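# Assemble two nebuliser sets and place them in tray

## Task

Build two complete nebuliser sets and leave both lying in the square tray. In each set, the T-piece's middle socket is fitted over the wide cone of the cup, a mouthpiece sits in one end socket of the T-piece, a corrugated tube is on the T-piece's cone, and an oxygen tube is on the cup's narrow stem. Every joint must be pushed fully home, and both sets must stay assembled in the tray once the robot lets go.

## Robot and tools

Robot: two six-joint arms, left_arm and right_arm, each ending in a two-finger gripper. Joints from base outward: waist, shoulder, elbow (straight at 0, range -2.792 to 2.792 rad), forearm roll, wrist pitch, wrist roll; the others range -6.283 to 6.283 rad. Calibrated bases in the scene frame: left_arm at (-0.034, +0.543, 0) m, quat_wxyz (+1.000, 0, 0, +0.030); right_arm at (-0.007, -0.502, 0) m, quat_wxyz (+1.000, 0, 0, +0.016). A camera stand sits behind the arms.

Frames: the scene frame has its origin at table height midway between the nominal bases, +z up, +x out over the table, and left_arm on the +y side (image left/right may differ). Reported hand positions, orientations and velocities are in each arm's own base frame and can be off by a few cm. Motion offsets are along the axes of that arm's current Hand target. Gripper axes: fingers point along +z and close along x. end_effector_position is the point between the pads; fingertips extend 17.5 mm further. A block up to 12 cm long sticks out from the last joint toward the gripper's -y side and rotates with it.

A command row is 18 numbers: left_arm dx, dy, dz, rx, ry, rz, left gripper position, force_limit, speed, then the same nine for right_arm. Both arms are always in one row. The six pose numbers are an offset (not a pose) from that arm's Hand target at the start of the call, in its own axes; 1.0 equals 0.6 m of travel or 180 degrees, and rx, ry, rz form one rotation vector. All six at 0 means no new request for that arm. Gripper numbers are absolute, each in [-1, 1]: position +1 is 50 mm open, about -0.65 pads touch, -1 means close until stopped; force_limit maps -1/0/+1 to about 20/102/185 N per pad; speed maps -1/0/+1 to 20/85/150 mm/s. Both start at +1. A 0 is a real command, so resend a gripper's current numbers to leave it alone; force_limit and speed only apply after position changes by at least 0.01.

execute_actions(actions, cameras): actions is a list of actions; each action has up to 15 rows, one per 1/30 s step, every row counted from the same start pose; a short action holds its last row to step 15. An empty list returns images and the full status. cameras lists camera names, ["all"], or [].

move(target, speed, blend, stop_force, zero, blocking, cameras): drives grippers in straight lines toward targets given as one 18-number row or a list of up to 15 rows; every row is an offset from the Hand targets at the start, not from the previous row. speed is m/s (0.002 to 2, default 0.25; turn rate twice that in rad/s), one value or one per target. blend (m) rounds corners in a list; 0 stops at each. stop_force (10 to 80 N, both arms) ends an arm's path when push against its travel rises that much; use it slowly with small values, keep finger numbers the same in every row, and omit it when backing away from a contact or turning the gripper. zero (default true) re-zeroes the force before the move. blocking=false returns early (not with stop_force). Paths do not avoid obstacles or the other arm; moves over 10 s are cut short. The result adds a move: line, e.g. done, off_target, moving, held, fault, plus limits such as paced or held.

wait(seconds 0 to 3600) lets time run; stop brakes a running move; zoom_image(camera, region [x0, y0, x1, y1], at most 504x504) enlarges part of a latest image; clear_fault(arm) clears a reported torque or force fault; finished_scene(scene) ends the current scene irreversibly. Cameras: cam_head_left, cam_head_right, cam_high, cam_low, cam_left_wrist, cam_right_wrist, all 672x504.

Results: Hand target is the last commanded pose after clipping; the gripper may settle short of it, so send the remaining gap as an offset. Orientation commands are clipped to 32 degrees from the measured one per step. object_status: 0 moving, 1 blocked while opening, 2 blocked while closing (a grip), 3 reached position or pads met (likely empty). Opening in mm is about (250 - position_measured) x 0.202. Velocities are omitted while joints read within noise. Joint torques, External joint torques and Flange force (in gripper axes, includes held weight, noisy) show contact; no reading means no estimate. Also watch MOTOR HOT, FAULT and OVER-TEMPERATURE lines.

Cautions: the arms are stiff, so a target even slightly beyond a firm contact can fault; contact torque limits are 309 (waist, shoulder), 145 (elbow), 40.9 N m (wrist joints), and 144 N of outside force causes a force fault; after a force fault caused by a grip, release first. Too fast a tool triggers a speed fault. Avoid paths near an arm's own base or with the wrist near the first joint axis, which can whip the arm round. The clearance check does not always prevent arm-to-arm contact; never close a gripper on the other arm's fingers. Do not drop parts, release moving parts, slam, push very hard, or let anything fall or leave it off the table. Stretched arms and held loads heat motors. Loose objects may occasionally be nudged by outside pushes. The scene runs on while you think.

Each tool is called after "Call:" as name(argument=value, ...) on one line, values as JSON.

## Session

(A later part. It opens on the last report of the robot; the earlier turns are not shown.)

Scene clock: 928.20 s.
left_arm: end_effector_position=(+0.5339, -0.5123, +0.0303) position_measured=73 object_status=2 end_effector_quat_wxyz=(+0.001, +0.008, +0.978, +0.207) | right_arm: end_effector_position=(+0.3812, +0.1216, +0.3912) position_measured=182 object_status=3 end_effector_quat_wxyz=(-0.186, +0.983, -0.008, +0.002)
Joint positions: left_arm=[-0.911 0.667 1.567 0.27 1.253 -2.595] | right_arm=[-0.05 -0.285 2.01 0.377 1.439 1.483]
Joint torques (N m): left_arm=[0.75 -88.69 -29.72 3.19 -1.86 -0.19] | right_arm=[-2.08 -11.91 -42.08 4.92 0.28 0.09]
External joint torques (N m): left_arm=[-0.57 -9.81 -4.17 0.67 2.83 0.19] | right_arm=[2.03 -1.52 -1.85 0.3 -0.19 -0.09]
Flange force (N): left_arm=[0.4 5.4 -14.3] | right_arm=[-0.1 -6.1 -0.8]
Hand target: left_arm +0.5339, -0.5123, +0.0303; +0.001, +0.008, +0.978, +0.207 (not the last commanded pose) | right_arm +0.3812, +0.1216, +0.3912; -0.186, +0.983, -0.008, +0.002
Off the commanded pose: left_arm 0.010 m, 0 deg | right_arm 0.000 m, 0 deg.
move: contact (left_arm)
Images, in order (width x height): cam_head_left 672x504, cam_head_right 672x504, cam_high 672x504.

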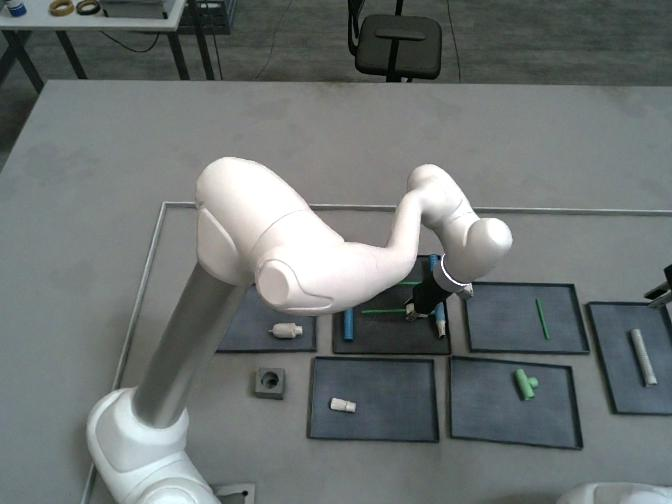

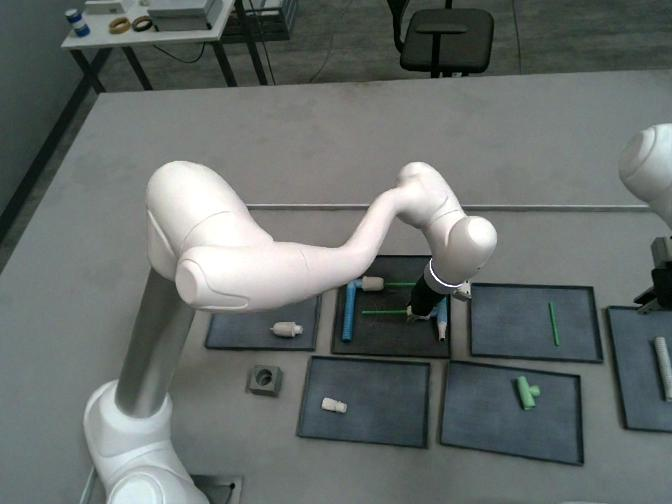

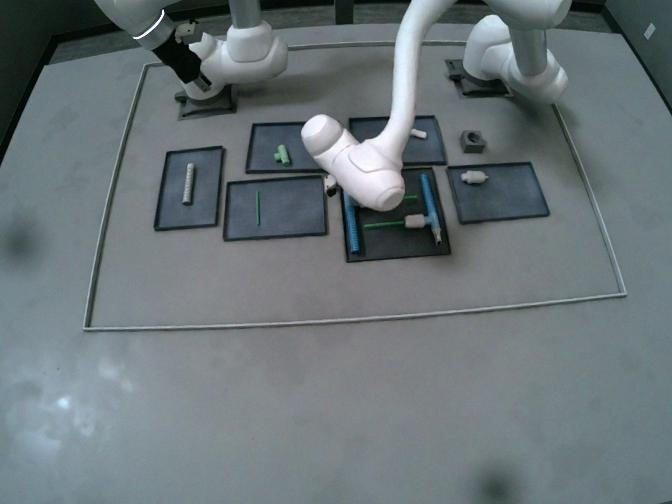

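Call:
move(target=[0,0,-0.0012,0,0,0,-1,0.8,-0.6,0,0,0,0,0,0,-0.2,0,-1], speed=0.03)

Call:
execute_actions(actions=[[[0,0,0,0,0,0,0.6,0.8,-1,0,0,0,0,0,0,-0.2,0,-1]]])

Call:
execute_actions(actions=[[[0,0,0,0,0,0,1,0.8,-1,0,0,0,0,0,0,-0.2,0,-1]]])

Call:
wait(seconds=0.4)

Scene clock: 932.87 s.
left_arm: end_effector_position=(+0.5340, -0.5125, +0.0309) position_measured=73 object_status=2 end_effector_quat_wxyz=(+0.001, +0.008, +0.978, +0.207) | right_arm: end_effector_position=(+0.3812, +0.1216, +0.3912) position_measured=182 object_status=3 end_effector_quat_wxyz=(-0.186, +0.983, -0.008, +0.002)
Joint positions: left_arm=[-0.912 0.666 1.566 0.27 1.254 -2.595] | right_arm=[-0.05 -0.285 2.01 0.377 1.439 1.483]
Joint torques (N m): left_arm=[1.35 -94.62 -31.74 3.67 -0.7 -0.18] | right_arm=[-1.97 -11.9 -42.18 4.89 0.25 0.03]
External joint torques (N m): left_arm=[-1.97 -4.07 -2.25 0.19 1.66 0.18] | right_arm=[1.77 -1.63 -1.79 0.32 -0.17 -0.03]
Flange force (N): left_arm=[0.7 0.1 -7.9] | right_arm=[-0.4 -5.5 -1.1]
Hand target: left_arm +0.5339, -0.5126, +0.0309; +0.001, +0.008, +0.978, +0.207 | right_arm +0.3812, +0.1216, +0.3912; -0.186, +0.983, -0.008, +0.002
Off the commanded pose: left_arm 0.000 m, 0 deg | right_arm 0.000 m, 0 deg.
move: done

Scene clock: 933.57 s.
left_arm: end_effector_position=(+0.5339, -0.5125, +0.0309) position_measured=63 object_status=3 end_effector_quat_wxyz=(+0.001, +0.008, +0.978, +0.207) | right_arm: end_effector_position=(+0.3812, +0.1216, +0.3912) position_measured=182 object_status=3 end_effector_quat_wxyz=(-0.186, +0.983, -0.008, +0.002)
Joint positions: left_arm=[-0.912 0.666 1.566 0.27 1.254 -2.595] | right_arm=[-0.05 -0.285 2.01 0.377 1.439 1.483]
Joint torques (N m): left_arm=[1.72 -101.72 -34.16 4.07 0.54 -0.16] | right_arm=[-2.5 -11.89 -42.16 4.91 0.25 0.06]
External joint torques (N m): left_arm=[-1.84 2.81 0.09 -0.19 0.43 0.15] | right_arm=[2.5 -1.48 -1.65 0.29 -0.16 -0.06]
Flange force (N): left_arm=[-0.8 -4.9 0.2] | right_arm=[-0.3 -7.2 -0.1]
Hand target: left_arm +0.5339, -0.5126, +0.0309; +0.001, +0.008, +0.978, +0.207 | right_arm +0.3812, +0.1216, +0.3912; -0.186, +0.983, -0.008, +0.002
Off the commanded pose: left_arm 0.000 m, 0 deg | right_arm 0.000 m, 0 deg.

Scene clock: 934.40 s.
left_arm: end_effector_position=(+0.5339, -0.5126, +0.0309) position_measured=3 object_status=0 end_effector_quat_wxyz=(+0.001, +0.008, +0.978, +0.207) | right_arm: end_effector_position=(+0.3812, +0.1216, +0.3912) position_measured=182 object_status=3 end_effector_quat_wxyz=(-0.186, +0.983, -0.008, +0.002)
Joint positions: left_arm=[-0.912 0.666 1.566 0.27 1.254 -2.595] | right_arm=[-0.05 -0.285 2.01 0.377 1.439 1.483]
Joint torques (N m): left_arm=[1.84 -101.83 -34.33 4.1 0.57 -0.15] | right_arm=[-2.18 -11.91 -42.17 4.87 0.26 0.01]
External joint torques (N m): left_arm=[-1.81 3.16 0.39 -0.23 0.4 0.14] | right_arm=[2.09 -1.48 -1.67 0.34 -0.17 0]
Flange force (N): left_arm=[-0.6 -4.9 0.8] | right_arm=[-0.3 -6.3 -0.5]
Hand target: left_arm +0.5339, -0.5126, +0.0309; +0.001, +0.008, +0.978, +0.207 | right_arm +0.3812, +0.1216, +0.3912; -0.186, +0.983, -0.008, +0.002
Off the commanded pose: left_arm 0.000 m, 0 deg | right_arm 0.000 m, 0 deg.

Scene clock: 934.80 s.
left_arm: end_effector_position=(+0.5339, -0.5126, +0.0309) position_measured=3 object_status=3 end_effector_quat_wxyz=(+0.001, +0.008, +0.978, +0.207) | right_arm: end_effector_position=(+0.3812, +0.1216, +0.3912) position_measured=182 object_status=3 end_effector_quat_wxyz=(-0.186, +0.983, -0.008, +0.002)
Joint positions: left_arm=[-0.912 0.666 1.566 0.27 1.254 -2.595] | right_arm=[-0.05 -0.285 2.01 0.377 1.439 1.483]
Joint torques (N m): left_arm=[1.87 -101.69 -34.26 4.15 0.54 -0.15] | right_arm=[-2.11 -11.82 -41.99 4.92 0.3 0.07]
External joint torques (N m): left_arm=[-2.26 2.78 0.18 -0.27 0.43 0.15] | right_arm=[1.92 -1.36 -1.9 0.28 -0.22 -0.07]
Flange force (N): left_arm=[-0.2 -5.0 0.1] | right_arm=[0.2 -5.9 -0.9]
Hand target: left_arm +0.5339, -0.5126, +0.0309; +0.001, +0.008, +0.978, +0.207 | right_arm +0.3812, +0.1216, +0.3912; -0.186, +0.983, -0.008, +0.002
Tool commands: left_gripper/position=+1.0 left_gripper/force_limit=+0.8 left_gripper/speed=-1.0 right_gripper/position=-0.2 right_gripper/force_limit=+0.0 right_gripper/speed=-1.0
Off the commanded pose: left_arm 0.000 m, 0 deg | right_arm 0.000 m, 0 deg.
wait: 0.40 s; at rest by 0.17 s

Retreat along −z_g.

Call:
move(target=[[0,0,-0.1,0,0,0,1,0.8,-1,0,0,0,0,0,0,-0.2,0,-1],[0,0,-0.35,0,0,0,1,0.8,-1,0,0,0,0,0,0,-0.2,0,-1]], speed=[0.06,0.25], blend=0.01, cameras=["cam_high","cam_head_left","cam_head_right","cam_left_wrist"])

Call:
zoom_image(camera="cam_head_left", region=[320, 240, 460, 370])

Call:
zoom_image(camera="cam_high", region=[320, 150, 460, 280])

Scene clock: 942.17 s.
left_arm: end_effector_position=(+0.5326, -0.5978, +0.2229) position_measured=3 object_status=3 end_effector_quat_wxyz=(+0.001, +0.008, +0.978, +0.207) | right_arm: end_effector_position=(+0.3812, +0.1216, +0.3912) position_measured=182 object_status=3 end_effector_quat_wxyz=(-0.186, +0.983, -0.008, +0.002)
Joint positions: left_arm=[-0.971 0.615 1.265 0.236 1.608 -2.558] | right_arm=[-0.05 -0.285 2.01 0.377 1.439 1.483]
Joint torques (N m): left_arm=[1.81 -104.33 -41.1 4.87 0.53 -0.13] | right_arm=[-2.04 -11.57 -42.02 4.91 0.26 0.02]
External joint torques (N m): left_arm=[-2.07 3.18 0.47 -0.22 0.42 0.13] | right_arm=[1.88 -1.35 -1.66 0.28 -0.18 -0.02]
Flange force (N): left_arm=[-0.7 -5.0 -0.6] | right_arm=[-0.1 -5.7 -0.6]
Hand target: left_arm +0.5326, -0.5978, +0.2229; +0.001, +0.008, +0.978, +0.207 | right_arm +0.3812, +0.1216, +0.3912; -0.186, +0.983, -0.008, +0.002
Off the commanded pose: left_arm 0.000 m, 0 deg | right_arm 0.000 m, 0 deg.
move: done
Images, in order (width x height): cam_head_left 672x504, cam_head_right 672x504, cam_high 672x504, cam_left_wrist 672x504.

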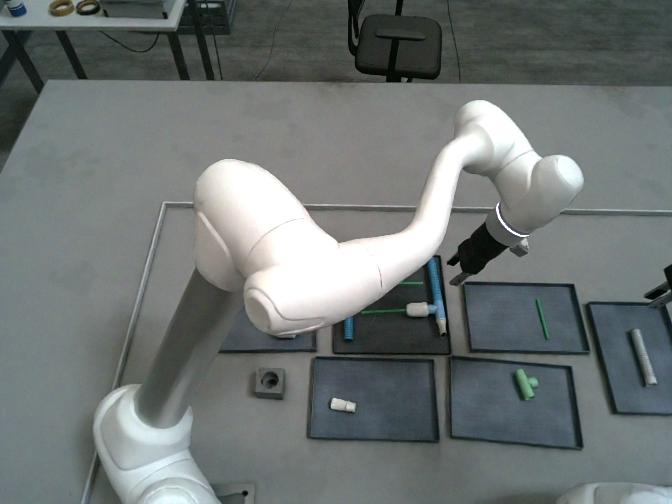

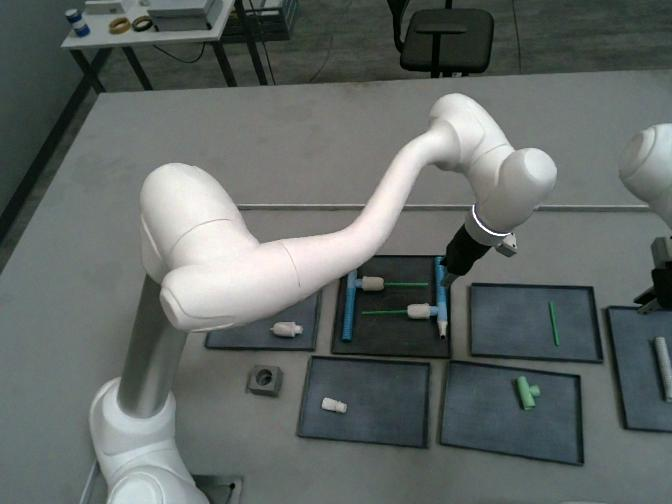

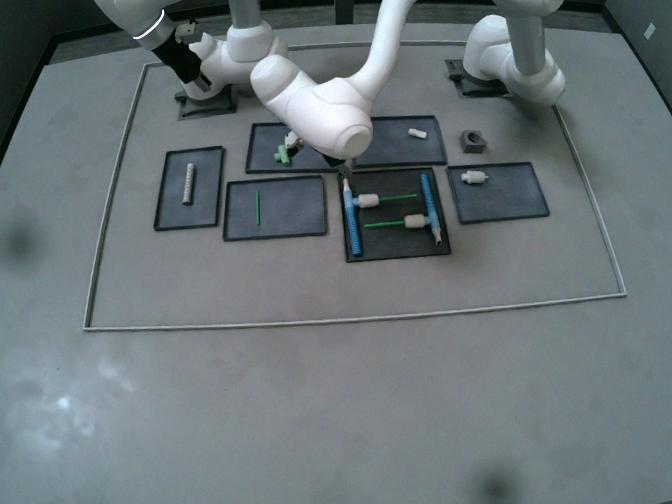

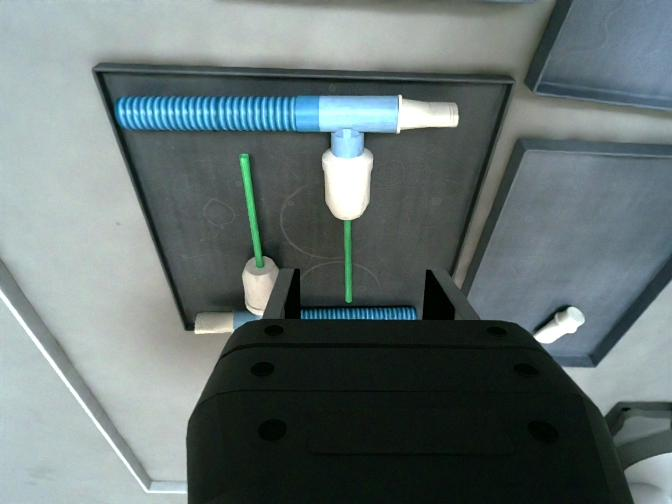

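Scaled by 3.600 from the camera's image (finer frame: 960x720).

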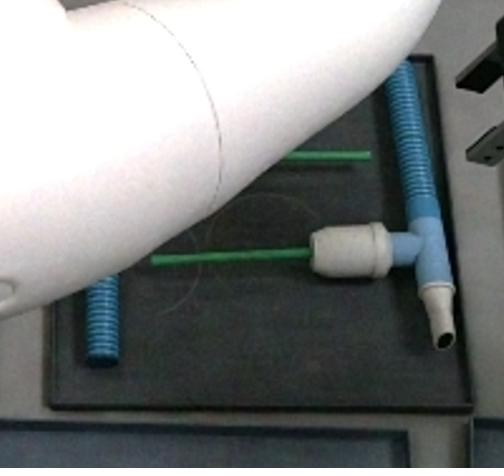

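Scaled by 3.600 from the camera's image (finer frame: 960x720).

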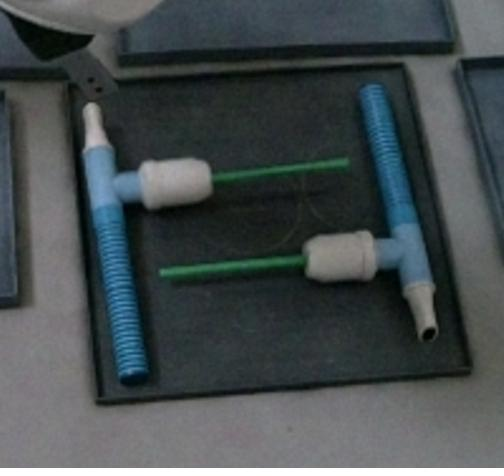

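Both sets are inside the tray and fully assembled.

Call:
finished_scene(scene=2)

The scene is finished: the task was done.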